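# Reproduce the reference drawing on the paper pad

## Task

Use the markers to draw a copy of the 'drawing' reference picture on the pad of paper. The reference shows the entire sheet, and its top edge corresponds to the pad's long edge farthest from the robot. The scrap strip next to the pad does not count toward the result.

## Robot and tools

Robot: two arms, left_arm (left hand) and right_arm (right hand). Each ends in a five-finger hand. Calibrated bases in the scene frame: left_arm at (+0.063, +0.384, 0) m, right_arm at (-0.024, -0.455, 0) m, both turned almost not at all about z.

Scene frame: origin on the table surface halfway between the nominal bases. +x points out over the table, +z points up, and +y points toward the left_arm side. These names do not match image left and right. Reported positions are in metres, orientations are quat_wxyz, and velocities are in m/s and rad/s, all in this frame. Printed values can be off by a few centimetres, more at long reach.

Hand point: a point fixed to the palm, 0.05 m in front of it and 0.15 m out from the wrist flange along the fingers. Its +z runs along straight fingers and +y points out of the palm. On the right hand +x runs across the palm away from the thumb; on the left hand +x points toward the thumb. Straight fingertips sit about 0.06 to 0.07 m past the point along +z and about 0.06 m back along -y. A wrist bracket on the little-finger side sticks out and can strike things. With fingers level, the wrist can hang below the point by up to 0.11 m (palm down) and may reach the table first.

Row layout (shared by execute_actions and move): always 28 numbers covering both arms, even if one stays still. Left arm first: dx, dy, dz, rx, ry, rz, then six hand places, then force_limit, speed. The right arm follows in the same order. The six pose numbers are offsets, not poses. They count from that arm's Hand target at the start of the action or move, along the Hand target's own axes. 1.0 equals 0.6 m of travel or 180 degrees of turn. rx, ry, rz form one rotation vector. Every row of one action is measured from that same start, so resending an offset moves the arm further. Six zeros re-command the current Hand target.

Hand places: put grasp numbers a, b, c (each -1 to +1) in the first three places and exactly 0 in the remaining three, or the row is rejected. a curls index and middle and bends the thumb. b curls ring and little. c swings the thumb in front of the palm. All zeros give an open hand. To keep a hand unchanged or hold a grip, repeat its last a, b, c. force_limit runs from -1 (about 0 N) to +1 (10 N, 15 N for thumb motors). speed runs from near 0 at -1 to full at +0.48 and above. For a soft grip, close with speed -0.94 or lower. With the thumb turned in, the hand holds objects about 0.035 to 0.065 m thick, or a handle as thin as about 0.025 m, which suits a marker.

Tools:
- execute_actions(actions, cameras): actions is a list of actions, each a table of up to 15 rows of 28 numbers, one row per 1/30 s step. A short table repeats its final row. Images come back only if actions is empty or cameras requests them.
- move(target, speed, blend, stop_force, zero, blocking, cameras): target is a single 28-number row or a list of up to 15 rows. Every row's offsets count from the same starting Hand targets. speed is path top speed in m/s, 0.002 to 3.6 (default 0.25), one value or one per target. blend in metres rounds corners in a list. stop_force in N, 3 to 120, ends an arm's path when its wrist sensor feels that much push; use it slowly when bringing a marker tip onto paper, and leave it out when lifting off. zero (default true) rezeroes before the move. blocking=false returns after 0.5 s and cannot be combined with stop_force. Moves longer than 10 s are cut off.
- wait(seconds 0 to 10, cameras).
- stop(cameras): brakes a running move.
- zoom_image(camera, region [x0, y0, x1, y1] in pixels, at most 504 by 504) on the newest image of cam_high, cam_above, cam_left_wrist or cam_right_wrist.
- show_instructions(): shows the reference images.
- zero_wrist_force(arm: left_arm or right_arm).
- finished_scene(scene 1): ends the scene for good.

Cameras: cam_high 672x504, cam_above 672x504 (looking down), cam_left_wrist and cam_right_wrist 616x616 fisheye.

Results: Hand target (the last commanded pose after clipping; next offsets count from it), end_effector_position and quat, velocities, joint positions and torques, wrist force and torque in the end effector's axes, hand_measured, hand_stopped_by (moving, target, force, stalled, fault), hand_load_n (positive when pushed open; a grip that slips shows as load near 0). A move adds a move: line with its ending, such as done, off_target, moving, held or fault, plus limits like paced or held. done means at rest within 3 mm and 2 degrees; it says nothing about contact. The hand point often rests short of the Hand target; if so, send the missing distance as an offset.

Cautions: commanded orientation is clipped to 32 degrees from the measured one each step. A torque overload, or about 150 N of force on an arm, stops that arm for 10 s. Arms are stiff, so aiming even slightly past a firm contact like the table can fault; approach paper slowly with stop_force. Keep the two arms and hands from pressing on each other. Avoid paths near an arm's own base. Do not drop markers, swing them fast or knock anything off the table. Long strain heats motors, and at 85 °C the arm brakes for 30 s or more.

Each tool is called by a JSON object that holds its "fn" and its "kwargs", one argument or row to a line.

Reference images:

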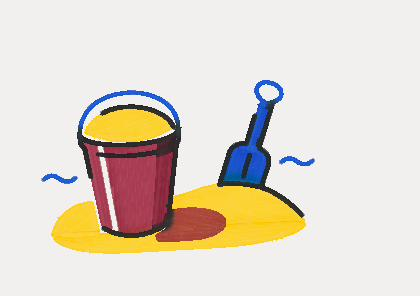

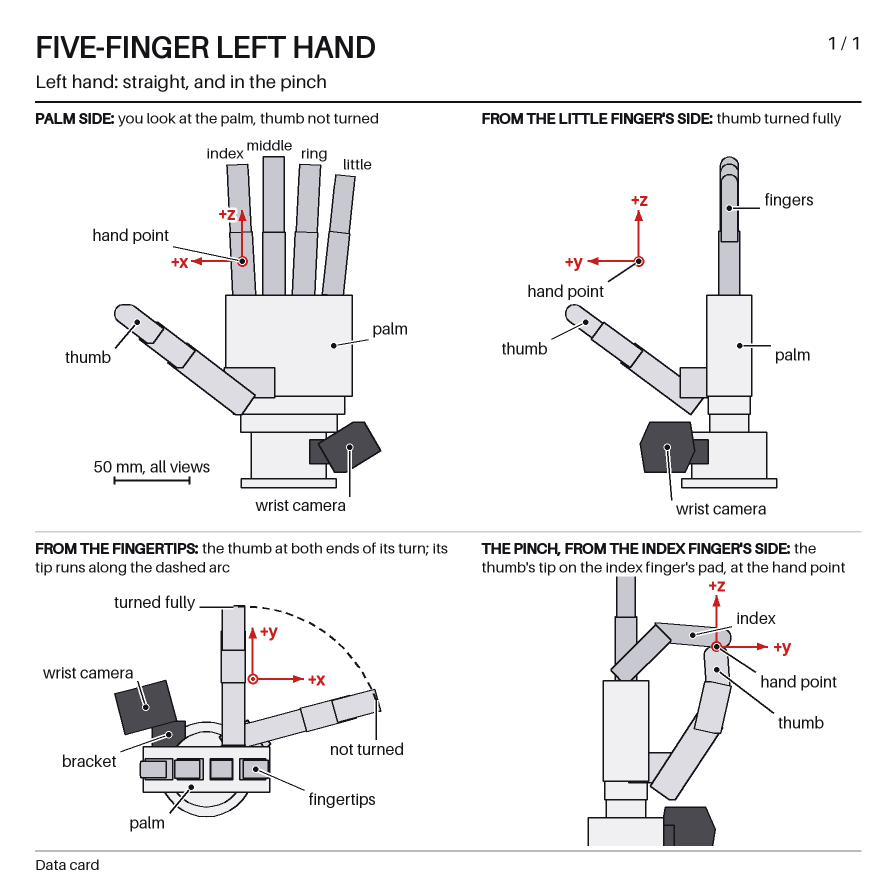

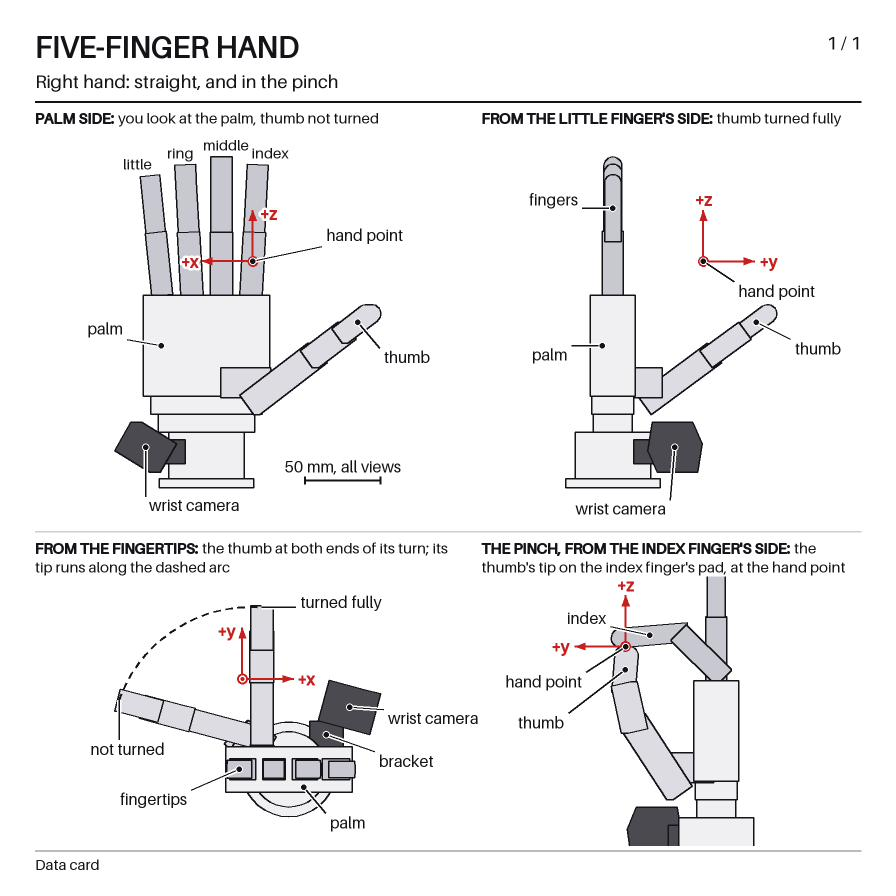

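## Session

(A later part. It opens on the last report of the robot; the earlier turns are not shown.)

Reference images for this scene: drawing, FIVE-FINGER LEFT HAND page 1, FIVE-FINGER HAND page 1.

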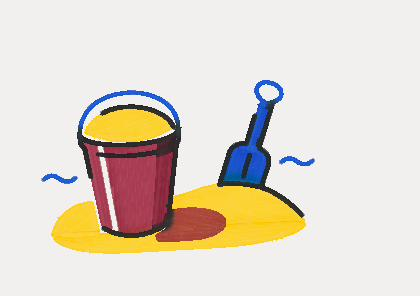

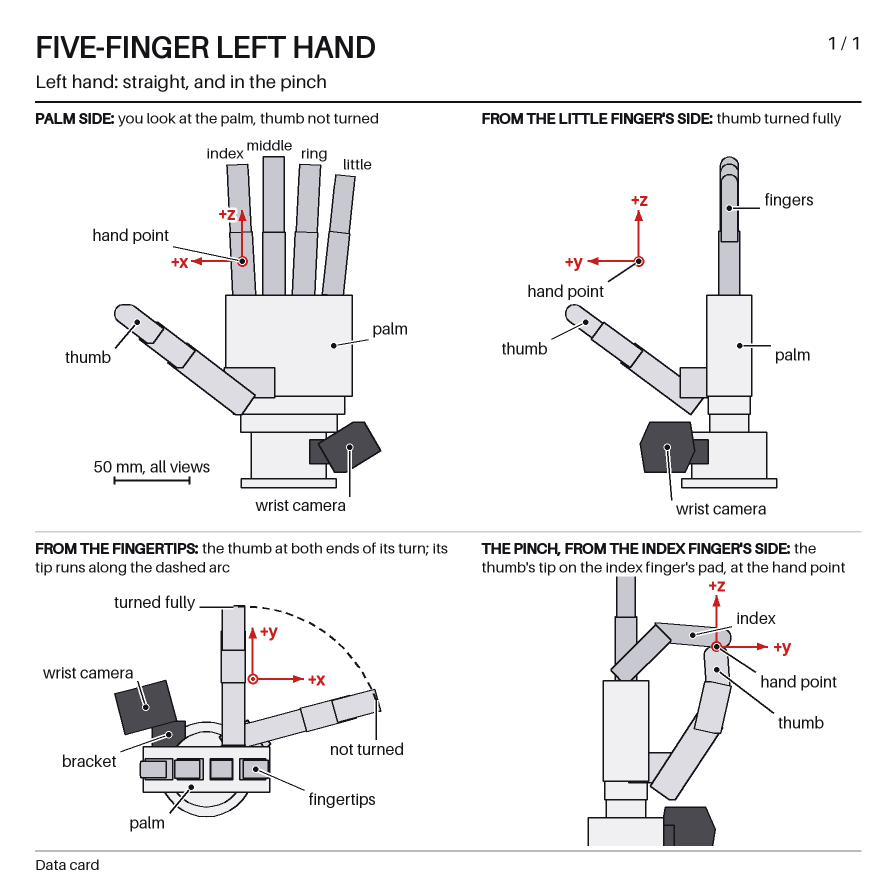

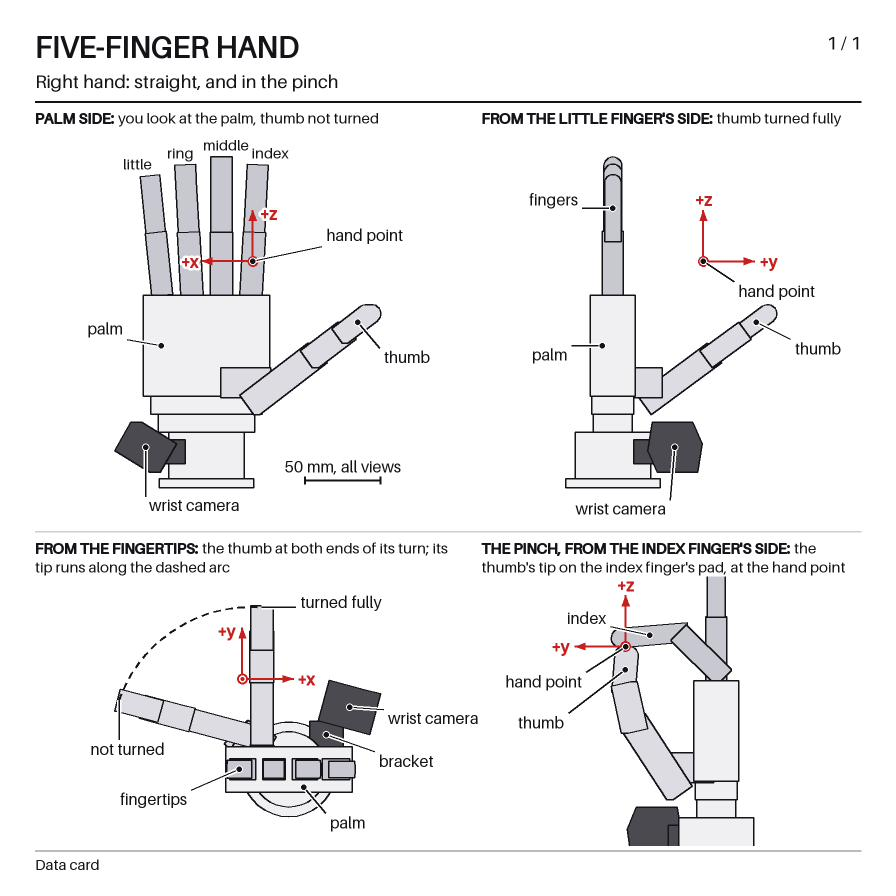

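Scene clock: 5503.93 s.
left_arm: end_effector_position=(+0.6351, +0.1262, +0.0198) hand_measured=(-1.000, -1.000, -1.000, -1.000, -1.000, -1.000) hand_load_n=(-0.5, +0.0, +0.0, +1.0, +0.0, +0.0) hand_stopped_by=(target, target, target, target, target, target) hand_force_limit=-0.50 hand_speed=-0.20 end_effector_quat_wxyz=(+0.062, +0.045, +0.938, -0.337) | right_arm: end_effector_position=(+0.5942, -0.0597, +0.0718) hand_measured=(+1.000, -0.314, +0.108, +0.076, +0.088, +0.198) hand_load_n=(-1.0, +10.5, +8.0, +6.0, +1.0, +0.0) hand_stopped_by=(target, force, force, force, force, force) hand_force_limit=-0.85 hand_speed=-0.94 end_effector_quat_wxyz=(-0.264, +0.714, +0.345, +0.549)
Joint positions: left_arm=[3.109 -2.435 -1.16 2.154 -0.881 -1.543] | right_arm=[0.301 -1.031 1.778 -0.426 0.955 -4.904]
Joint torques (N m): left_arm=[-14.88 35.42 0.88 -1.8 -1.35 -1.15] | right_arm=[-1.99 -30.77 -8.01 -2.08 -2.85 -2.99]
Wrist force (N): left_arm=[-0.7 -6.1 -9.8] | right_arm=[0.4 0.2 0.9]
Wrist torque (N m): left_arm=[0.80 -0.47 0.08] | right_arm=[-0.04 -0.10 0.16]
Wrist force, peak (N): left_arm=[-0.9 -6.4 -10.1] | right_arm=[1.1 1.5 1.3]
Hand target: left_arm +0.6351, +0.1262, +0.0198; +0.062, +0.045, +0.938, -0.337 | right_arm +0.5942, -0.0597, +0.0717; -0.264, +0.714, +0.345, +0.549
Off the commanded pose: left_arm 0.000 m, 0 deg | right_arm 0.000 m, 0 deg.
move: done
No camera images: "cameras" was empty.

{"fn": "move", "kwargs": {
  "target": [
    [0,0,0,0,0,0,0,0,0,0,0,0,-0.5,-0.2,-0.004987,0,0.001338,0,0,0,0.8,0.7,1,0,0,0,-0.85,-0.94],
    [0,0,0,0,0,0,0,0,0,0,0,0,-0.5,-0.2,-0.010301,0.021849,-0.018495,0,0,0,0.8,0.7,1,0,0,0,-0.85,-0.94],
    [0,0,0,0,0,0,0,0,0,0,0,0,-0.5,-0.2,-0.010699,0.019835,-0.019979,0,0,0,0.8,0.7,1,0,0,0,-0.85,-0.94],
    [0,0,0,0,0,0,0,0,0,0,0,0,-0.5,-0.2,-0.005326,-0.002257,0.000074,0,0,0,0.8,0.7,1,0,0,0,-0.85,-0.94],
    [0,0,0,0,0,0,0,0,0,0,0,0,-0.5,-0.2,-0.005650,-0.004574,-0.001136,0,0,0,0.8,0.7,1,0,0,0,-0.85,-0.94],
    [0,0,0,0,0,0,0,0,0,0,0,0,-0.5,-0.2,-0.011082,0.017761,-0.021410,0,0,0,0.8,0.7,1,0,0,0,-0.85,-0.94],
    [0,0,0,0,0,0,0,0,0,0,0,0,-0.5,-0.2,-0.011480,0.015746,-0.022895,0,0,0,0.8,0.7,1,0,0,0,-0.85,-0.94],
    [0,0,0,0,0,0,0,0,0,0,0,0,-0.5,-0.2,-0.005989,-0.006831,-0.002400,0,0,0,0.8,0.7,1,0,0,0,-0.85,-0.94],
    [0,0,0,0,0,0,0,0,0,0,0,0,-0.5,-0.2,-0.006328,-0.009089,-0.003665,0,0,0,0.8,0.7,1,0,0,0,-0.85,-0.94],
    [0,0,0,0,0,0,0,0,0,0,0,0,-0.5,-0.2,-0.011878,0.013732,-0.024380,0,0,0,0.8,0.7,1,0,0,0,-0.85,-0.94],
    [0,0,0,0,0,0,0,0,0,0,0,0,-0.5,-0.2,-0.012275,0.011718,-0.025864,0,0,0,0.8,0.7,1,0,0,0,-0.85,-0.94],
    [0,0,0,0,0,0,0,0,0,0,0,0,-0.5,-0.2,-0.006651,-0.011406,-0.004874,0,0,0,0.8,0.7,1,0,0,0,-0.85,-0.94],
    [0,0,0,0,0,0,0,0,0,0,0,0,-0.5,-0.2,-0.006990,-0.013663,-0.006138,0,0,0,0.8,0.7,1,0,0,0,-0.85,-0.94],
    [0,0,0,0,0,0,0,0,0,0,0,0,-0.5,-0.2,-0.012673,0.009704,-0.027348,0,0,0,0.8,0.7,1,0,0,0,-0.85,-0.94],
    [0,0,0,0,0,0,0,0,0,0,0,0,-0.5,-0.2,-0.007686,0.009704,-0.028686,0,0,0,0.8,0.7,1,0,0,0,-0.85,-0.94]
  ],
  "speed": [0.03,0.08,0.08,0.08,0.08,0.08,0.08,0.08,0.08,0.08,0.08,0.08,0.08,0.08,0.05],
  "blend": [0.0005,0.0005,0.0005,0.0005,0.0005,0.0005,0.0005,0.0005,0.0005,0.0005,0.0005,0.0005,0.0005,0.0005,0],
  "cameras": []
}}

Scene clock: 5571.30 s.
left_arm: end_effector_position=(+0.6351, +0.1262, +0.0198) hand_measured=(-1.000, -1.000, -1.000, -1.000, -1.000, -1.000) hand_load_n=(+0.0, +0.0, +0.0, +1.0, +0.0, +0.0) hand_stopped_by=(target, target, target, target, target, target) hand_force_limit=-0.50 hand_speed=-0.20 end_effector_quat_wxyz=(+0.062, +0.045, +0.938, -0.337) | right_arm: end_effector_position=(+0.5877, -0.0773, +0.0718) hand_measured=(+1.000, -0.314, +0.108, +0.076, +0.088, +0.198) hand_load_n=(-1.0, +10.5, +8.5, +6.0, +1.0, +0.0) hand_stopped_by=(target, force, force, force, force, force) hand_force_limit=-0.85 hand_speed=-0.94 end_effector_quat_wxyz=(-0.264, +0.714, +0.345, +0.549)
Joint positions: left_arm=[3.109 -2.435 -1.16 2.154 -0.881 -1.543] | right_arm=[0.268 -1.056 1.822 -0.438 0.923 -4.917]
Joint torques (N m): left_arm=[-13.97 36.57 1.26 -2.69 -1.63 -1.28] | right_arm=[3.3 -29.77 -21.66 -3.23 2.33 2.36]
Wrist force (N): left_arm=[-0.9 -5.8 -9.9] | right_arm=[0.4 0.2 0.6]
Wrist torque (N m): left_arm=[0.85 -0.44 0.06] | right_arm=[-0.02 -0.09 0.24]
Wrist force, peak (N): left_arm=[-1.0 -6.3 -10.0] | right_arm=[3.0 -0.7 1.0]
Hand target: left_arm +0.6351, +0.1262, +0.0198; +0.062, +0.045, +0.938, -0.337 | right_arm +0.5877, -0.0773, +0.0717; -0.264, +0.714, +0.345, +0.549
Off the commanded pose: left_arm 0.000 m, 0 deg | right_arm 0.000 m, 0 deg.
move: done
No camera images: "cameras" was empty.

{"fn": "move", "kwargs": {
  "target": [
    [0,0,0,0,0,0,0,0,0,0,0,0,-0.5,-0.2,-0.005385,-0.002014,-0.000147,0,0,0,0.8,0.7,1,0,0,0,-0.85,-0.94],
    [0,0,0,0,0,0,0,0,0,0,0,0,-0.5,-0.2,0.000357,-0.025624,0.021285,0,0,0,0.8,0.7,1,0,0,0,-0.85,-0.94],
    [0,0,0,0,0,0,0,0,0,0,0,0,-0.5,-0.2,0.000033,-0.027941,0.020075,0,0,0,0.8,0.7,1,0,0,0,-0.85,-0.94],
    [0,0,0,0,0,0,0,0,0,0,0,0,-0.5,-0.2,-0.005783,-0.004028,-0.001632,0,0,0,0.8,0.7,1,0,0,0,-0.85,-0.94],
    [0,0,0,0,0,0,0,0,0,0,0,0,-0.5,-0.2,-0.006180,-0.006042,-0.003116,0,0,0,0.8,0.7,1,0,0,0,-0.85,-0.94],
    [0,0,0,0,0,0,0,0,0,0,0,0,-0.5,-0.2,-0.000306,-0.030198,0.018810,0,0,0,0.8,0.7,1,0,0,0,-0.85,-0.94],
    [0,0,0,0,0,0,0,0,0,0,0,0,-0.5,-0.2,0.004681,-0.030198,0.017472,0,0,0,0.8,0.7,1,0,0,0,-0.85,-0.94],
    [0,0,0,0,0,0,0,0,0,0,0,0,-0.5,-0.2,-0.000599,0.018277,-0.002234,0,0,0,0.8,0.7,1,0,0,0,-0.85,-0.94],
    [0,0,0,0,0,0,0,0,0,0,0,0,-0.5,-0.2,-0.005586,0.018277,-0.000896,0,0,0,0.8,0.7,1,0,0,0,-0.85,-0.94],
    [0,0,0,0,0,0,0,0,0,0,0,0,-0.5,-0.2,-0.006364,0.025735,-0.003801,0,0,0,0.8,0.7,1,0,0,0,-0.85,-0.94],
    [0,0,0,0,0,0,0,0,0,0,0,0,-0.5,-0.2,-0.007259,0.028200,-0.007142,0,0,0,0.8,0.7,1,0,0,0,-0.85,-0.94],
    [0,0,0,0,0,0,0,0,0,0,0,0,-0.5,-0.2,-0.008469,0.029524,-0.011657,0,0,0,0.8,0.7,1,0,0,0,-0.85,-0.94],
    [0,0,0,0,0,0,0,0,0,0,0,0,-0.5,-0.2,-0.009738,0.032917,-0.016393,0,0,0,0.8,0.7,1,0,0,0,-0.85,-0.94],
    [0,0,0,0,0,0,0,0,0,0,0,0,-0.5,-0.2,-0.010142,0.039446,-0.017903,0,0,0,0.8,0.7,1,0,0,0,-0.85,-0.94],
    [0,0,0,0,0,0,0,0,0,0,0,0,-0.5,-0.2,-0.005155,0.039446,-0.019241,0,0,0,0.8,0.7,1,0,0,0,-0.85,-0.94]
  ],
  "speed": [0.03,0.08,0.08,0.08,0.08,0.08,0.05,0.15,0.03,0.08,0.08,0.08,0.08,0.08,0.05],
  "blend": [0.0005,0.0005,0.0005,0.0005,0.0005,0.0005,0,0,0.0005,0.0005,0.0005,0.0005,0.0005,0.0005,0],
  "cameras": []
}}

Scene clock: 5619.13 s.
left_arm: end_effector_position=(+0.6351, +0.1262, +0.0198) hand_measured=(-1.000, -1.000, -1.000, -1.000, -1.000, -1.000) hand_load_n=(+0.0, +0.0, +0.0, +1.0, +0.0, +0.0) hand_stopped_by=(target, target, target, target, target, target) hand_force_limit=-0.50 hand_speed=-0.20 end_effector_quat_wxyz=(+0.062, +0.045, +0.938, -0.337) | right_arm: end_effector_position=(+0.5988, -0.1014, +0.0719) hand_measured=(+1.000, -0.314, +0.108, +0.076, +0.088, +0.198) hand_load_n=(-1.0, +10.5, +8.5, +6.0, +1.0, +0.0) hand_stopped_by=(target, force, force, force, force, force) hand_force_limit=-0.85 hand_speed=-0.94 end_effector_quat_wxyz=(-0.264, +0.714, +0.345, +0.549) end_effector_velocity=(+0.001, +0.000, +0.000) end_effector_angular_velocity=(+0.002, -0.003, -0.001)
Joint positions: left_arm=[3.109 -2.435 -1.16 2.154 -0.881 -1.543] | right_arm=[0.212 -1.055 1.822 -0.424 0.87 -4.941]
Joint velocities: left_arm=[within noise] | right_arm=[-0.001 0 0.001 -0.005 -0.001 0.002]
Joint torques (N m): left_arm=[-15.26 37.92 0.93 -2.68 -1.61 -1.2] | right_arm=[4.54 -31.1 -11.49 -3.04 2.46 2.84]
Wrist force (N): left_arm=[-0.8 -6.1 -9.7] | right_arm=[0.3 0.5 0.6]
Wrist torque (N m): left_arm=[0.80 -0.46 0.08] | right_arm=[0.00 -0.09 0.21]
Wrist force, peak (N): left_arm=[-0.9 -6.2 -10.1] | right_arm=[1.1 -0.7 1.7]
Hand target: left_arm +0.6351, +0.1262, +0.0198; +0.062, +0.045, +0.938, -0.337 | right_arm +0.5988, -0.1014, +0.0717; -0.264, +0.714, +0.345, +0.549
Off the commanded pose: left_arm 0.000 m, 0 deg | right_arm 0.000 m, 0 deg.
move: done
No camera images: "cameras" was empty.

{"fn": "move", "kwargs": {
  "target": [
    [0,0,0,0,0,0,0,0,0,0,0,0,-0.5,-0.2,0.0161,0,-0.00431,0,0,0,0.8,0.7,1,0,0,0,-0.85,-0.94],
    [0,0,0,0,0,0,0,0,0,0,0,0,-0.5,-0.2,0.05296,-0.175883,0.13325,0,0,0,0.8,0.7,1,0,0,0,-0.85,-0.94],
    [0,0,0,0,0,0,0,0,0,0,0,0,-0.5,-0.2,0.036859,-0.175883,0.137565,0,0,0,0.8,0.7,1,0,0,0,-0.85,-0.94],
    [0,0,0,0,0,0,0,0,0,0,0,0,-0.5,-0.2,0.031872,-0.175883,0.138903,0,0,0,0.8,0.7,1,0,0,0,-0.85,-0.94],
    [0,0,0,0,0,0,0,0,0,0,0,0,-0.5,-0.2,0.031536,-0.170245,0.137651,0,0,0,0.8,0.7,1,0,0,0,-0.85,-0.94],
    [0,0,0,0,0,0,0,0,0,0,0,0,-0.5,-0.2,0.030415,-0.167459,0.133465,0,0,0,0.8,0.7,1,0,0,0,-0.85,-0.94],
    [0,0,0,0,0,0,0,0,0,0,0,0,-0.5,-0.2,0.028979,-0.165813,0.128106,0,0,0,0.8,0.7,1,0,0,0,-0.85,-0.94],
    [0,0,0,0,0,0,0,0,0,0,0,0,-0.5,-0.2,0.027867,-0.161850,0.123956,0,0,0,0.8,0.7,1,0,0,0,-0.85,-0.94],
    [0,0,0,0,0,0,0,0,0,0,0,0,-0.5,-0.2,0.027522,-0.157389,0.122668,0,0,0,0.8,0.7,1,0,0,0,-0.85,-0.94],
    [0,0,0,0,0,0,0,0,0,0,0,0,-0.5,-0.2,0.027020,-0.153499,0.120794,0,0,0,0.8,0.7,1,0,0,0,-0.85,-0.94],
    [0,0,0,0,0,0,0,0,0,0,0,0,-0.5,-0.2,0.032007,-0.153499,0.119456,0,0,0,0.8,0.7,1,0,0,0,-0.85,-0.94],
    [0,0,0,0,0,0,0,0,0,0,0,0,-0.5,-0.2,0.0642,-0.153499,0.11083,0,0,0,0.8,0.7,1,0,0,0,-0.85,-0.94]
  ],
  "speed": [0.1,0.2,0.1,0.03,0.08,0.08,0.08,0.08,0.08,0.08,0.05,0.1],
  "blend": [0.003,0.003,0,0.0005,0.0005,0.0005,0.0005,0.0005,0.0005,0.0005,0,0],
  "cameras": []
}}

Scene clock: 5680.30 s.
left_arm: end_effector_position=(+0.6351, +0.1262, +0.0198) hand_measured=(-1.000, -1.000, -1.000, -1.000, -1.000, -1.000) hand_load_n=(+0.0, +0.0, +0.0, +1.0, +0.0, +0.0) hand_stopped_by=(target, target, target, target, target, target) hand_force_limit=-0.50 hand_speed=-0.20 end_effector_quat_wxyz=(+0.062, +0.045, +0.938, -0.337) | right_arm: end_effector_position=(+0.5729, +0.0140, +0.0917) hand_measured=(+1.000, -0.314, +0.108, +0.076, +0.088, +0.198) hand_load_n=(-1.0, +10.5, +8.5, +6.0, +1.0, +0.0) hand_stopped_by=(target, force, force, force, force, force) hand_force_limit=-0.85 hand_speed=-0.94 end_effector_quat_wxyz=(-0.264, +0.714, +0.345, +0.549)
Joint positions: left_arm=[3.109 -2.435 -1.16 2.154 -0.881 -1.543] | right_arm=[0.459 -1.023 1.694 -0.379 1.105 -4.849]
Joint torques (N m): left_arm=[-14.4 39.23 0.92 -2.67 -1.59 -1.13] | right_arm=[8.45 -37.01 -9.02 -2.32 2.27 0.09]
Wrist force (N): left_arm=[-0.6 -6.2 -10.0] | right_arm=[0.4 0.6 0.7]
Wrist torque (N m): left_arm=[0.79 -0.51 0.09] | right_arm=[0.02 -0.09 0.18]
Wrist force, peak (N): left_arm=[-0.6 -6.2 -10.2] | right_arm=[3.9 0.0 1.1]
Hand target: left_arm +0.6351, +0.1262, +0.0198; +0.062, +0.045, +0.938, -0.337 | right_arm +0.5729, +0.0140, +0.0917; -0.264, +0.714, +0.345, +0.549
Off the commanded pose: left_arm 0.000 m, 0 deg | right_arm 0.000 m, 0 deg.
move: done
No camera images: "cameras" was empty.

{"fn": "move", "kwargs": {
  "target": [
    [0,0,0,0,0,0,0,0,0,0,0,0,-0.5,-0.2,-0.0749,0.0761,-0.2795,0,0,0,0.8,0.7,1,0,0,0,-0.85,-0.94]
  ],
  "speed": 0.2,
  "cameras": ["cam_above"]
}}

{"fn": "zoom_image", "kwargs": {
  "camera": "cam_above",
  "region": [210, 165, 440, 355]
}}

{"fn": "zoom_image", "kwargs": {
  "camera": "cam_above",
  "region": [310, 200, 410, 280]
}}

{"fn": "zoom_image", "kwargs": {
  "camera": "cam_above",
  "region": [230, 220, 330, 320]
}}

Scene clock: 5697.87 s.
left_arm: end_effector_position=(+0.6351, +0.1262, +0.0198) hand_measured=(-1.000, -1.000, -1.000, -1.000, -1.000, -1.000) hand_load_n=(+0.0, +0.0, +0.0, +1.0, -0.5, +0.0) hand_stopped_by=(target, target, target, target, target, target) hand_force_limit=-0.50 hand_speed=-0.20 end_effector_quat_wxyz=(+0.062, +0.045, +0.938, -0.337) | right_arm: end_effector_position=(+0.5005, -0.1502, +0.0915) hand_measured=(+1.000, -0.314, +0.108, +0.076, +0.088, +0.198) hand_load_n=(-1.0, +10.5, +8.5, +6.0, +0.5, +0.0) hand_stopped_by=(target, force, force, force, force, force) hand_force_limit=-0.85 hand_speed=-0.94 end_effector_quat_wxyz=(-0.264, +0.714, +0.345, +0.549)
Joint positions: left_arm=[3.109 -2.435 -1.16 2.154 -0.881 -1.543] | right_arm=[0.121 -1.291 2.132 -0.468 0.785 -4.985]
Joint torques (N m): left_arm=[-14.3 40.21 0.96 -2.79 -1.41 -1.27] | right_arm=[-7.64 -28.37 -12.23 -1.55 0.02 2.25]
Wrist force (N): left_arm=[-0.8 -6.1 -9.8] | right_arm=[0.6 0.4 1.2]
Wrist torque (N m): left_arm=[0.80 -0.47 0.08] | right_arm=[-0.04 -0.12 0.11]
Wrist force, peak (N): left_arm=[-1.0 -6.1 -10.1] | right_arm=[1.0 0.5 2.2]
Hand target: left_arm +0.6351, +0.1262, +0.0198; +0.062, +0.045, +0.938, -0.337 | right_arm +0.5005, -0.1503, +0.0915; -0.264, +0.714, +0.345, +0.549
Off the commanded pose: left_arm 0.000 m, 0 deg | right_arm 0.000 m, 0 deg.
move: done
Images, in order (width x height): cam_above 672x504.

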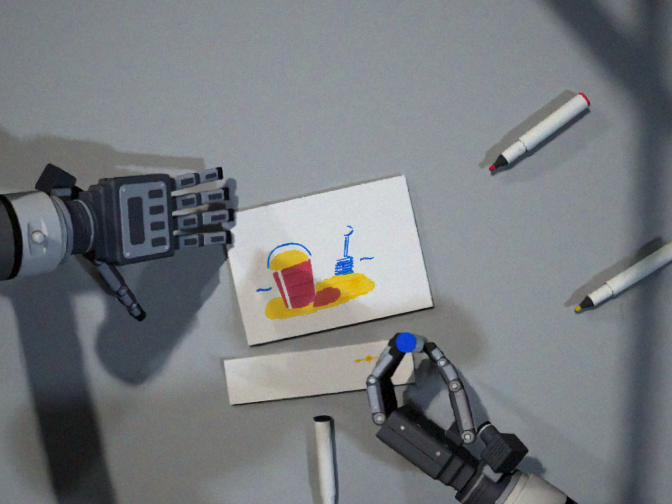

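Scaled by 2.191.

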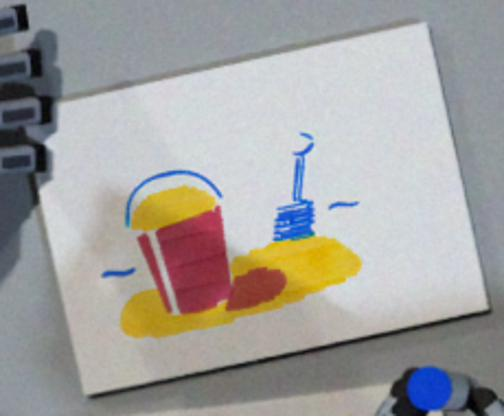

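Scaled by 5.040.

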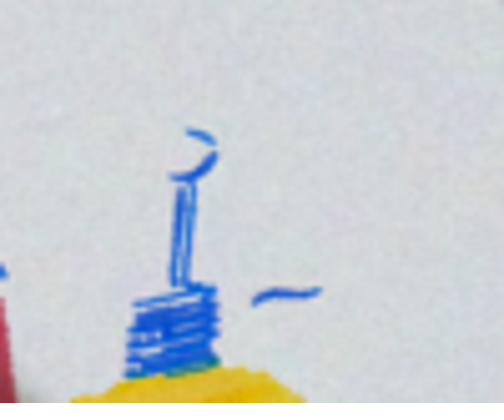

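Scaled by 5.040.

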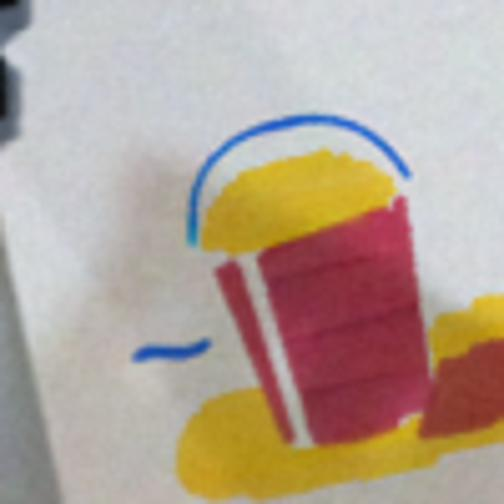

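{"fn": "move", "kwargs": {
  "target": [
    [0,0,0,0,0,0,0,0,0,0,0,0,-0.5,-0.2,0.02628,0.0963,0.22687,0,0,0,0.8,0.7,1,0,0,0,-0.85,-0.94]
  ],
  "speed": 0.2,
  "cameras": []
}}

Scene clock: 5739.93 s.
left_arm: end_effector_position=(+0.6351, +0.1262, +0.0198) hand_measured=(-1.000, -1.000, -1.000, -1.000, -1.000, -1.000) hand_load_n=(+0.0, +0.0, +0.0, +0.5, +0.0, +0.0) hand_stopped_by=(target, target, target, target, target, target) hand_force_limit=-0.50 hand_speed=-0.20 end_effector_quat_wxyz=(+0.062, +0.045, +0.938, -0.337) | right_arm: end_effector_position=(+0.6301, -0.0801, +0.0718) hand_measured=(+1.000, -0.314, +0.108, +0.076, +0.088, +0.198) hand_load_n=(-1.0, +10.5, +8.5, +6.0, +1.0, +0.0) hand_stopped_by=(target, force, force, force, force, force) hand_force_limit=-0.85 hand_speed=-0.94 end_effector_quat_wxyz=(-0.264, +0.714, +0.345, +0.549)
Joint positions: left_arm=[3.109 -2.435 -1.16 2.154 -0.881 -1.543] | right_arm=[0.244 -0.988 1.703 -0.38 0.9 -4.927]
Joint torques (N m): left_arm=[-14.93 42.2 1.43 -2.69 -1.66 -1.19] | right_arm=[-7.54 -34.77 -26.17 -2.79 -3.27 -3.08]
Wrist force (N): left_arm=[-0.9 -5.9 -9.8] | right_arm=[0.6 0.5 0.9]
Wrist torque (N m): left_arm=[0.84 -0.46 0.07] | right_arm=[-0.01 -0.14 0.21]
Wrist force, peak (N): left_arm=[-0.7 -6.5 -10.1] | right_arm=[0.7 0.8 2.2]
Hand target: left_arm +0.6351, +0.1262, +0.0198; +0.062, +0.045, +0.938, -0.337 | right_arm +0.6302, -0.0801, +0.0718; -0.264, +0.714, +0.345, +0.549
Off the commanded pose: left_arm 0.000 m, 0 deg | right_arm 0.000 m, 0 deg.
move: done
No camera images: "cameras" was empty.

{"fn": "move", "kwargs": {
  "target": [
    [0,0,0,0,0,0,0,0,0,0,0,0,-0.5,-0.2,-0.005791,0,0.001554,0,0,0,0.8,0.7,1,0,0,0,-0.85,-0.94],
    [0,0,0,0,0,0,0,0,0,0,0,0,-0.5,-0.2,-0.006317,-0.00465,-0.00041,0,0,0,0.8,0.7,1,0,0,0,-0.85,-0.94],
    [0,0,0,0,0,0,0,0,0,0,0,0,-0.5,-0.2,-0.005935,-0.010393,0.001016,0,0,0,0.8,0.7,1,0,0,0,-0.85,-0.94],
    [0,0,0,0,0,0,0,0,0,0,0,0,-0.5,-0.2,-0.004796,-0.015078,0.005269,0,0,0,0.8,0.7,1,0,0,0,-0.85,-0.94],
    [0,0,0,0,0,0,0,0,0,0,0,0,-0.5,-0.2,-0.003334,-0.016916,0.010724,0,0,0,0.8,0.7,1,0,0,0,-0.85,-0.94],
    [0,0,0,0,0,0,0,0,0,0,0,0,-0.5,-0.2,-0.002101,-0.015173,0.015327,0,0,0,0.8,0.7,1,0,0,0,-0.85,-0.94],
    [0,0,0,0,0,0,0,0,0,0,0,0,-0.5,-0.2,-0.001573,-0.01053,0.017296,0,0,0,0.8,0.7,1,0,0,0,-0.85,-0.94],
    [0,0,0,0,0,0,0,0,0,0,0,0,-0.5,-0.2,-0.001957,-0.00478,0.015865,0,0,0,0.8,0.7,1,0,0,0,-0.85,-0.94],
    [0,0,0,0,0,0,0,0,0,0,0,0,-0.5,-0.2,-0.003096,-0.000095,0.011612,0,0,0,0.8,0.7,1,0,0,0,-0.85,-0.94],
    [0,0,0,0,0,0,0,0,0,0,0,0,-0.5,-0.2,-0.004556,0.001736,0.006162,0,0,0,0.8,0.7,1,0,0,0,-0.85,-0.94],
    [0,0,0,0,0,0,0,0,0,0,0,0,-0.5,-0.2,-0.005791,0,0.001554,0,0,0,0.8,0.7,1,0,0,0,-0.85,-0.94],
    [0,0,0,0,0,0,0,0,0,0,0,0,-0.5,-0.2,0,0,0,0,0,0,0.8,0.7,1,0,0,0,-0.85,-0.94],
    [0,0,0,0,0,0,0,0,0,0,0,0,-0.5,-0.2,0.000734,-0.016644,0.002738,0,0,0,0.8,0.7,1,0,0,0,-0.85,-0.94]
  ],
  "speed": [0.03,0.08,0.08,0.08,0.08,0.08,0.08,0.08,0.08,0.08,0.08,0.05,0.1],
  "blend": [0.0005,0.0005,0.0005,0.0005,0.0005,0.0005,0.0005,0.0005,0.0005,0.0005,0.0005,0,0],
  "cameras": ["cam_above"]
}}

{"fn": "zoom_image", "kwargs": {
  "camera": "cam_above",
  "region": [310, 200, 410, 280]
}}

Scene clock: 5768.40 s.
left_arm: end_effector_position=(+0.6351, +0.1262, +0.0198) hand_measured=(-1.000, -1.000, -1.000, -1.000, -1.000, -1.000) hand_load_n=(+0.0, +0.5, +0.0, +1.0, +0.0, +0.0) hand_stopped_by=(target, target, target, target, target, target) hand_force_limit=-0.50 hand_speed=-0.20 end_effector_quat_wxyz=(+0.062, +0.045, +0.938, -0.337) | right_arm: end_effector_position=(+0.6234, -0.0726, +0.0718) hand_measured=(+1.000, -0.314, +0.108, +0.076, +0.088, +0.198) hand_load_n=(-1.0, +10.0, +8.5, +6.0, +0.5, +0.0) hand_stopped_by=(target, force, force, force, force, force) hand_force_limit=-0.85 hand_speed=-0.94 end_effector_quat_wxyz=(-0.264, +0.714, +0.345, +0.549)
Joint positions: left_arm=[3.109 -2.435 -1.16 2.154 -0.881 -1.543] | right_arm=[0.261 -0.994 1.713 -0.389 0.917 -4.92]
Joint torques (N m): left_arm=[-13.76 43.05 1.5 -2.75 -1.47 -1.14] | right_arm=[-6.93 -32.21 -25.85 2.62 -3.51 -3.29]
Wrist force (N): left_arm=[-0.3 -6.8 -9.3] | right_arm=[0.6 0.3 1.0]
Wrist torque (N m): left_arm=[0.77 -0.42 0.13] | right_arm=[-0.04 -0.15 0.18]
Wrist force, peak (N): left_arm=[-1.2 -6.1 -10.0] | right_arm=[4.5 1.0 0.9]
Hand target: left_arm +0.6351, +0.1262, +0.0198; +0.062, +0.045, +0.938, -0.337 | right_arm +0.6234, -0.0726, +0.0718; -0.264, +0.714, +0.345, +0.549
Off the commanded pose: left_arm 0.000 m, 0 deg | right_arm 0.000 m, 0 deg.
move: done
Images, in order (width x height): cam_above 672x504.

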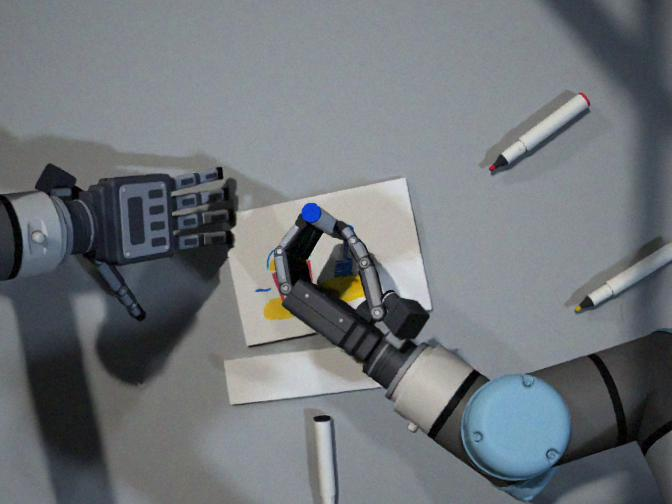

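Scaled by 5.040.

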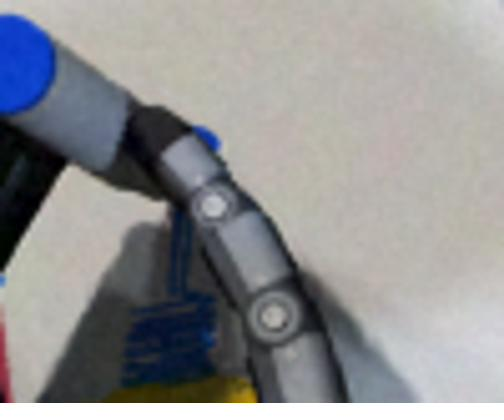

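{"fn": "zoom_image", "kwargs": {
  "camera": "cam_above",
  "region": [370, 160, 450, 220]
}}

{"fn": "zoom_image", "kwargs": {
  "camera": "cam_above",
  "region": [220, 310, 300, 370]
}}

{"fn": "zoom_image", "kwargs": {
  "camera": "cam_above",
  "region": [400, 280, 460, 330]
}}

Scaled by 6.300.

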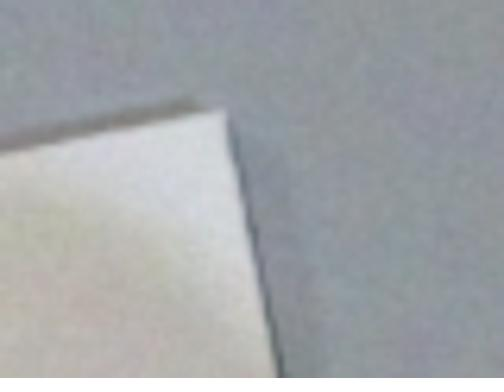

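Scaled by 6.300.

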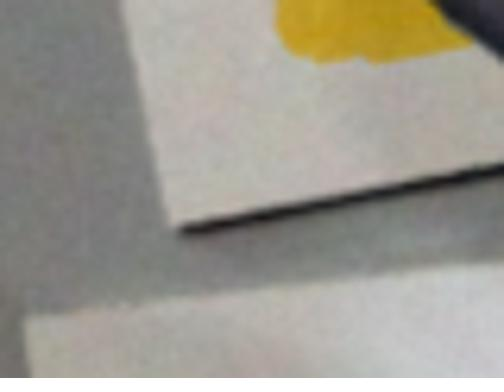

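Scaled by 8.400.

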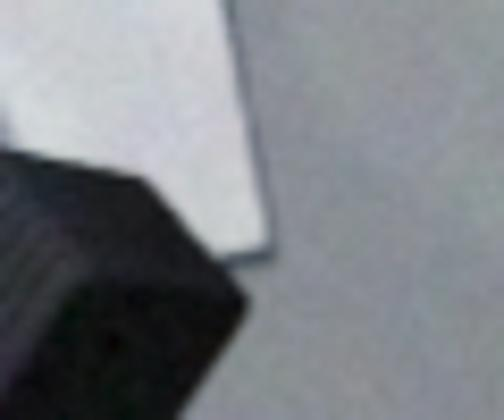

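{"fn": "move", "kwargs": {
  "target": [
    [0,0,0,0,0,0,0,0,0,0,0,0,-0.5,-0.2,0.0161,0,-0.00431,0,0,0,0.8,0.7,1,0,0,0,-0.85,-0.94],
    [0,0,0,0,0,0,0,0,0,0,0,0,-0.5,-0.2,-0.02757,-0.07973,-0.22973,0,0,0,0.8,0.7,1,0,0,0,-0.85,-0.94]
  ],
  "speed": 0.2,
  "blend": [0.003,0],
  "cameras": ["cam_above"]
}}

{"fn": "zoom_image", "kwargs": {
  "camera": "cam_above",
  "region": [310, 200, 410, 280]
}}

{"fn": "zoom_image", "kwargs": {
  "camera": "cam_above",
  "region": [400, 280, 460, 330]
}}

{"fn": "zoom_image", "kwargs": {
  "camera": "cam_above",
  "region": [210, 190, 270, 240]
}}

{"fn": "zoom_image", "kwargs": {
  "camera": "cam_above",
  "region": [220, 310, 280, 360]
}}

{"fn": "zoom_image", "kwargs": {
  "camera": "cam_above",
  "region": [370, 160, 430, 210]
}}

Scene clock: 5809.53 s.
left_arm: end_effector_position=(+0.6351, +0.1262, +0.0198) hand_measured=(-1.000, -1.000, -1.000, -1.000, -1.000, -1.000) hand_load_n=(+0.0, +0.0, +0.0, +1.0, +0.0, +0.0) hand_stopped_by=(target, target, target, target, target, target) hand_force_limit=-0.50 hand_speed=-0.20 end_effector_quat_wxyz=(+0.062, +0.045, +0.938, -0.337) | right_arm: end_effector_position=(+0.5005, -0.1504, +0.0912) hand_measured=(+1.000, -0.314, +0.108, +0.076, +0.088, +0.198) hand_load_n=(-1.0, +10.5, +8.5, +6.0, +0.5, +0.0) hand_stopped_by=(target, force, force, force, force, force) hand_force_limit=-0.85 hand_speed=-0.94 end_effector_quat_wxyz=(-0.264, +0.714, +0.345, +0.549)
Joint positions: left_arm=[3.109 -2.435 -1.16 2.154 -0.881 -1.543] | right_arm=[0.121 -1.29 2.133 -0.469 0.784 -4.985]
Joint torques (N m): left_arm=[-6.71 43.06 1.7 -2.72 -1.45 -1.14] | right_arm=[0.54 -33.85 -8.1 2.2 1.83 2.86]
Wrist force (N): left_arm=[-0.3 -6.6 -9.1] | right_arm=[0.5 0.1 1.2]
Wrist torque (N m): left_arm=[0.78 -0.44 0.13] | right_arm=[-0.08 -0.12 0.13]
Wrist force, peak (N): left_arm=[-0.6 -6.8 -9.4] | right_arm=[2.3 0.8 2.0]
Hand target: left_arm +0.6351, +0.1262, +0.0198; +0.062, +0.045, +0.938, -0.337 | right_arm +0.5004, -0.1504, +0.0912; -0.264, +0.714, +0.345, +0.549
Off the commanded pose: left_arm 0.000 m, 0 deg | right_arm 0.000 m, 0 deg.
move: done
Images, in order (width x height): cam_above 672x504.

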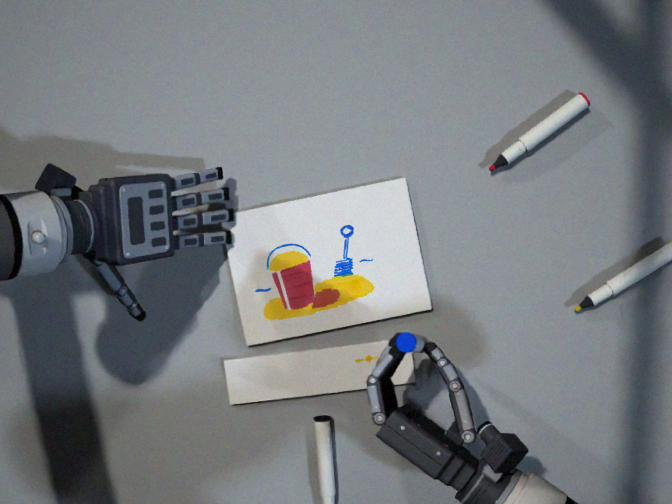

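Scaled by 5.040.

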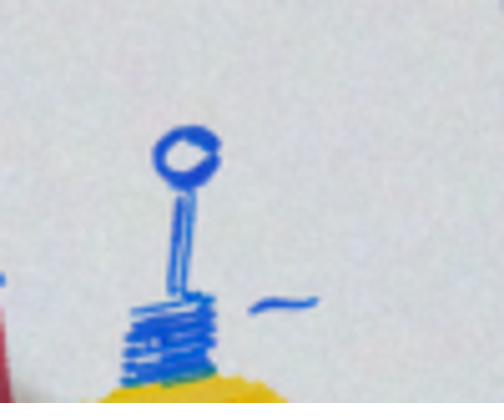

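Scaled by 8.400.

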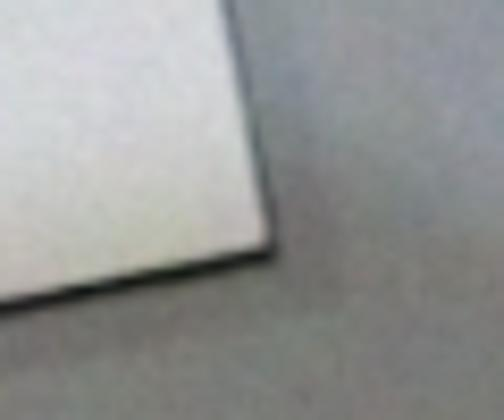

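Scaled by 8.400.

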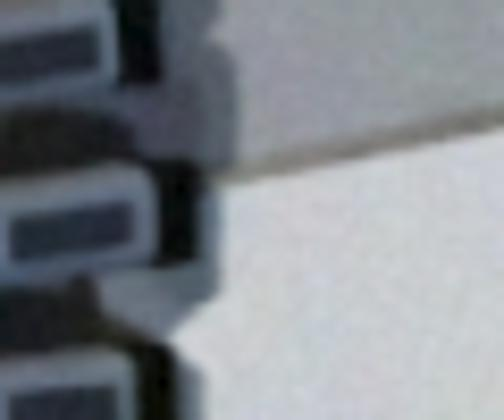

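Scaled by 8.400.

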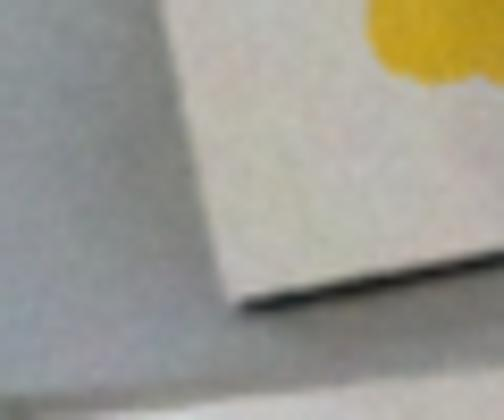

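Scaled by 8.400.

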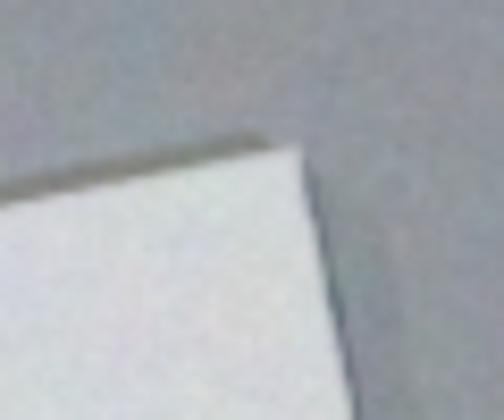

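{"fn": "move", "kwargs": {
  "target": [
    [0,0,0,0,0,0,0,0,0,0,0,0,-0.5,-0.2,0.02713,0.07677,0.2281,0,0,0,0.8,0.7,1,0,0,0,-0.85,-0.94]
  ],
  "speed": 0.2,
  "cameras": []
}}

Scene clock: 5902.87 s.
left_arm: end_effector_position=(+0.6351, +0.1262, +0.0198) hand_measured=(-1.000, -1.000, -1.000, -1.000, -1.000, -1.000) hand_load_n=(-0.5, +0.0, +0.0, +1.0, +0.0, +0.0) hand_stopped_by=(target, target, target, target, target, target) hand_force_limit=-0.50 hand_speed=-0.20 end_effector_quat_wxyz=(+0.062, +0.045, +0.938, -0.337) | right_arm: end_effector_position=(+0.6213, -0.0723, +0.0718) hand_measured=(+1.000, -0.314, +0.108, +0.076, +0.088, +0.198) hand_load_n=(-1.0, +10.0, +8.0, +6.0, +1.0, +0.0) hand_stopped_by=(target, force, force, force, force, force) hand_force_limit=-0.85 hand_speed=-0.94 end_effector_quat_wxyz=(-0.264, +0.714, +0.345, +0.549)
Joint positions: left_arm=[3.109 -2.435 -1.16 2.154 -0.881 -1.543] | right_arm=[0.263 -0.997 1.719 -0.392 0.918 -4.919]
Joint torques (N m): left_arm=[0.22 45.06 1.04 -2.79 -1.37 -1.03] | right_arm=[-5.85 -35.28 -26.15 -2.89 -3.1 -2.97]
Wrist force (N): left_arm=[-0.4 -6.5 -9.1] | right_arm=[0.3 0.0 0.8]
Wrist torque (N m): left_arm=[0.79 -0.40 0.12] | right_arm=[-0.06 -0.09 0.18]
Wrist force, peak (N): left_arm=[-0.3 -6.7 -9.6] | right_arm=[0.8 0.9 2.2]
Hand target: left_arm +0.6351, +0.1262, +0.0198; +0.062, +0.045, +0.938, -0.337 | right_arm +0.6214, -0.0723, +0.0718; -0.264, +0.714, +0.345, +0.549
Off the commanded pose: left_arm 0.000 m, 0 deg | right_arm 0.000 m, 0 deg.
move: done
No camera images: "cameras" was empty.

{"fn": "move", "kwargs": {
  "target": [
    [0,0,0,0,0,0,0,0,0,0,0,0,-0.5,-0.2,-0.00563,0,0.001511,0,0,0,0.8,0.7,1,0,0,0,-0.85,-0.94],
    [0,0,0,0,0,0,0,0,0,0,0,0,-0.5,-0.2,-0.01014,-0.032356,-0.015323,0,0,0,0.8,0.7,1,0,0,0,-0.85,-0.94],
    [0,0,0,0,0,0,0,0,0,0,0,0,-0.5,-0.2,-0.010624,-0.031378,-0.017126,0,0,0,0.8,0.7,1,0,0,0,-0.85,-0.94],
    [0,0,0,0,0,0,0,0,0,0,0,0,-0.5,-0.2,-0.006113,0.000978,-0.000292,0,0,0,0.8,0.7,1,0,0,0,-0.85,-0.94],
    [0,0,0,0,0,0,0,0,0,0,0,0,-0.5,-0.2,-0.006596,0.001956,-0.002096,0,0,0,0.8,0.7,1,0,0,0,-0.85,-0.94],
    [0,0,0,0,0,0,0,0,0,0,0,0,-0.5,-0.2,-0.011106,-0.0304,-0.018928,0,0,0,0.8,0.7,1,0,0,0,-0.85,-0.94],
    [0,0,0,0,0,0,0,0,0,0,0,0,-0.5,-0.2,-0.013186,-0.025299,-0.026688,0,0,0,0.8,0.7,1,0,0,0,-0.85,-0.94],
    [0,0,0,0,0,0,0,0,0,0,0,0,-0.5,-0.2,-0.008327,-0.044802,-0.008555,0,0,0,0.8,0.7,1,0,0,0,-0.85,-0.94],
    [0,0,0,0,0,0,0,0,0,0,0,0,-0.5,-0.2,-0.00842,-0.048034,-0.0089,0,0,0,0.8,0.7,1,0,0,0,-0.85,-0.94],
    [0,0,0,0,0,0,0,0,0,0,0,0,-0.5,-0.2,-0.013697,-0.026851,-0.028597,0,0,0,0.8,0.7,1,0,0,0,-0.85,-0.94],
    [0,0,0,0,0,0,0,0,0,0,0,0,-0.5,-0.2,-0.014089,-0.028884,-0.030058,0,0,0,0.8,0.7,1,0,0,0,-0.85,-0.94],
    [0,0,0,0,0,0,0,0,0,0,0,0,-0.5,-0.2,-0.008751,-0.050307,-0.010139,0,0,0,0.8,0.7,1,0,0,0,-0.85,-0.94],
    [0,0,0,0,0,0,0,0,0,0,0,0,-0.5,-0.2,-0.009083,-0.052579,-0.011378,0,0,0,0.8,0.7,1,0,0,0,-0.85,-0.94],
    [0,0,0,0,0,0,0,0,0,0,0,0,-0.5,-0.2,-0.01448,-0.030916,-0.03152,0,0,0,0.8,0.7,1,0,0,0,-0.85,-0.94],
    [0,0,0,0,0,0,0,0,0,0,0,0,-0.5,-0.2,-0.00885,-0.030916,-0.033031,0,0,0,0.8,0.7,1,0,0,0,-0.85,-0.94]
  ],
  "speed": [0.03,0.08,0.08,0.08,0.08,0.08,0.08,0.08,0.08,0.08,0.08,0.08,0.08,0.08,0.05],
  "blend": [0.0005,0.0005,0.0005,0.0005,0.0005,0.0005,0.0005,0.0005,0.0005,0.0005,0.0005,0.0005,0.0005,0.0005,0],
  "cameras": ["cam_above"]
}}

{"fn": "zoom_image", "kwargs": {
  "camera": "cam_above",
  "region": [310, 200, 410, 280]
}}

{"fn": "zoom_image", "kwargs": {
  "camera": "cam_above",
  "region": [370, 160, 430, 210]
}}

Scene clock: 5960.37 s.
left_arm: end_effector_position=(+0.6351, +0.1262, +0.0198) hand_measured=(-1.000, -1.000, -1.000, -1.000, -1.000, -1.000) hand_load_n=(+0.0, +0.0, +0.0, +1.5, +0.0, -0.5) hand_stopped_by=(target, target, target, target, target, target) hand_force_limit=-0.50 hand_speed=-0.20 end_effector_quat_wxyz=(+0.062, +0.045, +0.938, -0.337) | right_arm: end_effector_position=(+0.5941, -0.0768, +0.0718) hand_measured=(+1.000, -0.314, +0.108, +0.076, +0.088, +0.198) hand_load_n=(-1.0, +10.5, +8.5, +6.0, +0.5, +0.0) hand_stopped_by=(target, force, force, force, force, force) hand_force_limit=-0.85 hand_speed=-0.94 end_effector_quat_wxyz=(-0.264, +0.714, +0.345, +0.549) end_effector_velocity=(+0.001, +0.000, -0.001) end_effector_angular_velocity=(+0.002, +0.000, +0.000)
Joint positions: left_arm=[3.109 -2.435 -1.16 2.154 -0.881 -1.543] | right_arm=[0.266 -1.045 1.804 -0.429 0.921 -4.918]
Joint velocities: left_arm=[within noise] | right_arm=[-0.001 0.003 0 -0.005 -0.001 0.001]
Joint torques (N m): left_arm=[9.17 45.72 1.78 -2.66 -1.46 -1.06] | right_arm=[1.94 -30.25 -20.64 -2.99 2.34 2.88]
Wrist force (N): left_arm=[-0.1 -7.2 -8.2] | right_arm=[0.5 0.5 0.5]
Wrist torque (N m): left_arm=[0.78 -0.40 0.15] | right_arm=[0.04 -0.10 0.25]
Wrist force, peak (N): left_arm=[-0.5 -6.7 -9.6] | right_arm=[4.5 1.7 0.6]
Hand target: left_arm +0.6351, +0.1262, +0.0198; +0.062, +0.045, +0.938, -0.337 | right_arm +0.5941, -0.0768, +0.0717; -0.264, +0.714, +0.345, +0.549
Off the commanded pose: left_arm 0.000 m, 0 deg | right_arm 0.000 m, 0 deg.
move: done
Images, in order (width x height): cam_above 672x504.

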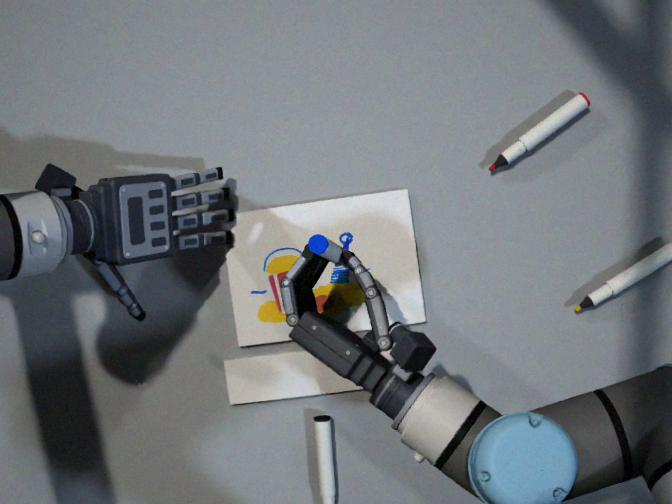

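Scaled by 5.040.

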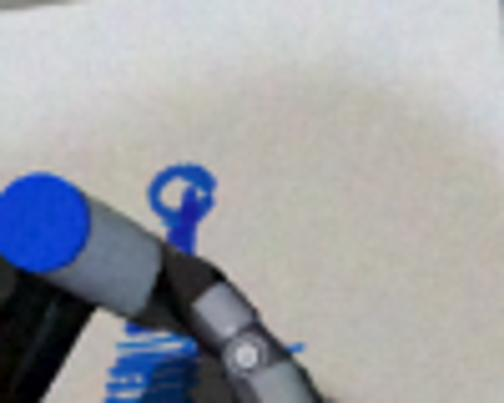

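Scaled by 8.400.

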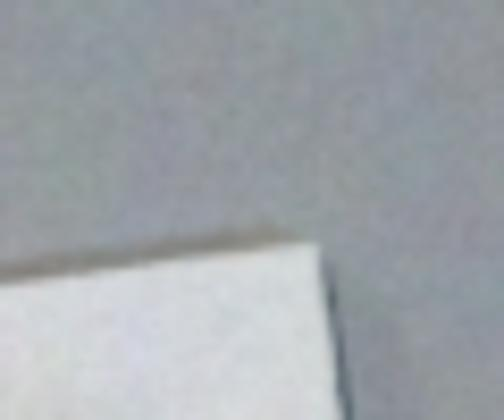

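{"fn": "move", "kwargs": {
  "target": [
    [0,0,0,0,0,0,0,0,0,0,0,0,-0.5,-0.2,0.0161,0,-0.00431,0,0,0,0.8,0.7,1,0,0,0,-0.85,-0.94],
    [0,0,0,0,0,0,0,0,0,0,0,0,-0.5,-0.2,-0.01872,-0.0458,-0.19456,0,0,0,0.8,0.7,1,0,0,0,-0.85,-0.94]
  ],
  "speed": 0.2,
  "blend": [0.003,0],
  "cameras": ["cam_above","cam_left_wrist"]
}}

{"fn": "zoom_image", "kwargs": {
  "camera": "cam_above",
  "region": [210, 165, 440, 355]
}}

{"fn": "zoom_image", "kwargs": {
  "camera": "cam_above",
  "region": [310, 210, 410, 290]
}}

Scene clock: 6024.53 s.
left_arm: end_effector_position=(+0.6351, +0.1262, +0.0198) hand_measured=(-1.000, -1.000, -1.000, -1.000, -1.000, -1.000) hand_load_n=(+0.0, +0.0, +0.0, +1.0, +0.0, +0.5) hand_stopped_by=(target, target, target, target, target, target) hand_force_limit=-0.50 hand_speed=-0.20 end_effector_quat_wxyz=(+0.062, +0.045, +0.938, -0.337) | right_arm: end_effector_position=(+0.5006, -0.1502, +0.0909) hand_measured=(+1.000, -0.314, +0.108, +0.076, +0.088, +0.198) hand_load_n=(-1.0, +10.5, +8.5, +6.0, +0.5, +0.0) hand_stopped_by=(target, force, force, force, force, force) hand_force_limit=-0.85 hand_speed=-0.94 end_effector_quat_wxyz=(-0.264, +0.714, +0.345, +0.549)
Joint positions: left_arm=[3.109 -2.435 -1.16 2.154 -0.881 -1.543] | right_arm=[0.121 -1.289 2.132 -0.47 0.785 -4.985]
Joint torques (N m): left_arm=[10.94 46.97 2.43 -2.66 -1.55 -1.06] | right_arm=[-1.92 -33.29 -9.12 2.26 1.54 2.81]
Wrist force (N): left_arm=[0.1 -7.0 -7.9] | right_arm=[0.7 0.1 1.2]
Wrist torque (N m): left_arm=[0.78 -0.41 0.16] | right_arm=[-0.08 -0.14 0.12]
Wrist force, peak (N): left_arm=[-0.3 -7.5 -8.6] | right_arm=[1.8 0.8 1.7]
Hand target: left_arm +0.6351, +0.1262, +0.0198; +0.062, +0.045, +0.938, -0.337 | right_arm +0.5006, -0.1502, +0.0909; -0.264, +0.714, +0.345, +0.549
Off the commanded pose: left_arm 0.000 m, 0 deg | right_arm 0.000 m, 0 deg.
move: done
camera_calibration:
cam_left_wrist: T_world_to_cam=[[-0.34433, -0.737676, 0.580751, 0.29457], [-0.838455, 0.51993, 0.163297, 0.462542], [-0.42241, -0.430705, -0.797536, 0.451938], [0, 0, 0, 1]] pos_world=[0.680153, 0.17146, 0.113833]
Images, in order (width x height): cam_above 672x504, cam_left_wrist 616x616.

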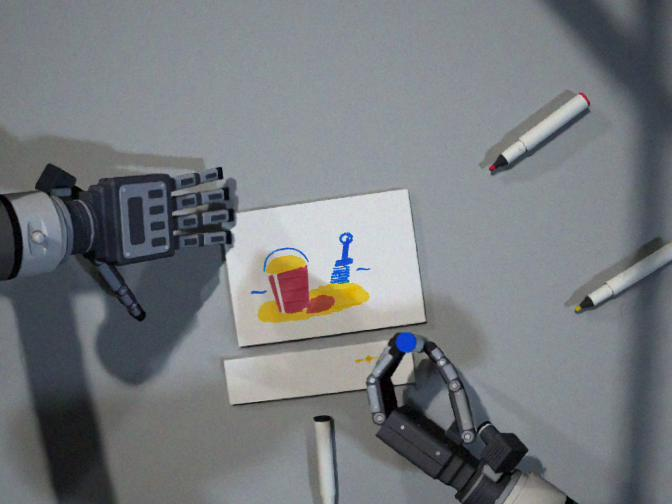

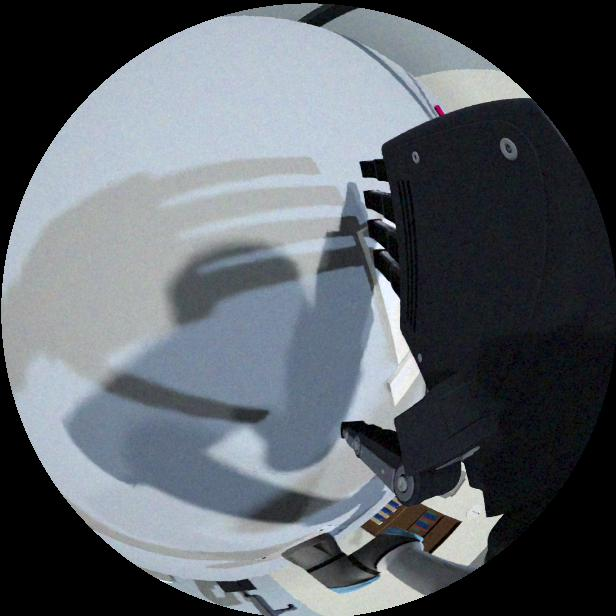

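Scaled by 2.191.

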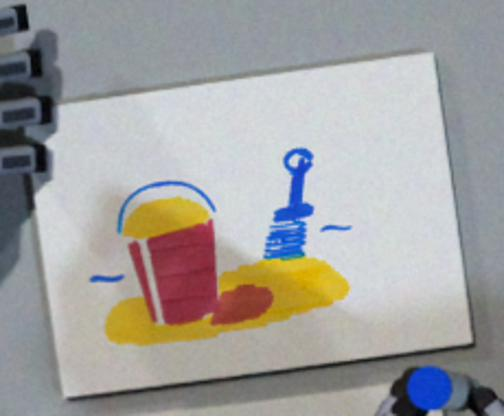

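Scaled by 5.040.

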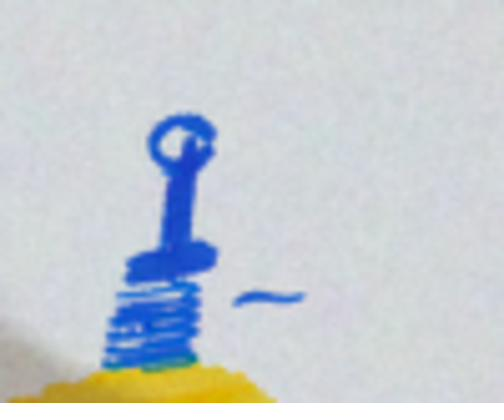

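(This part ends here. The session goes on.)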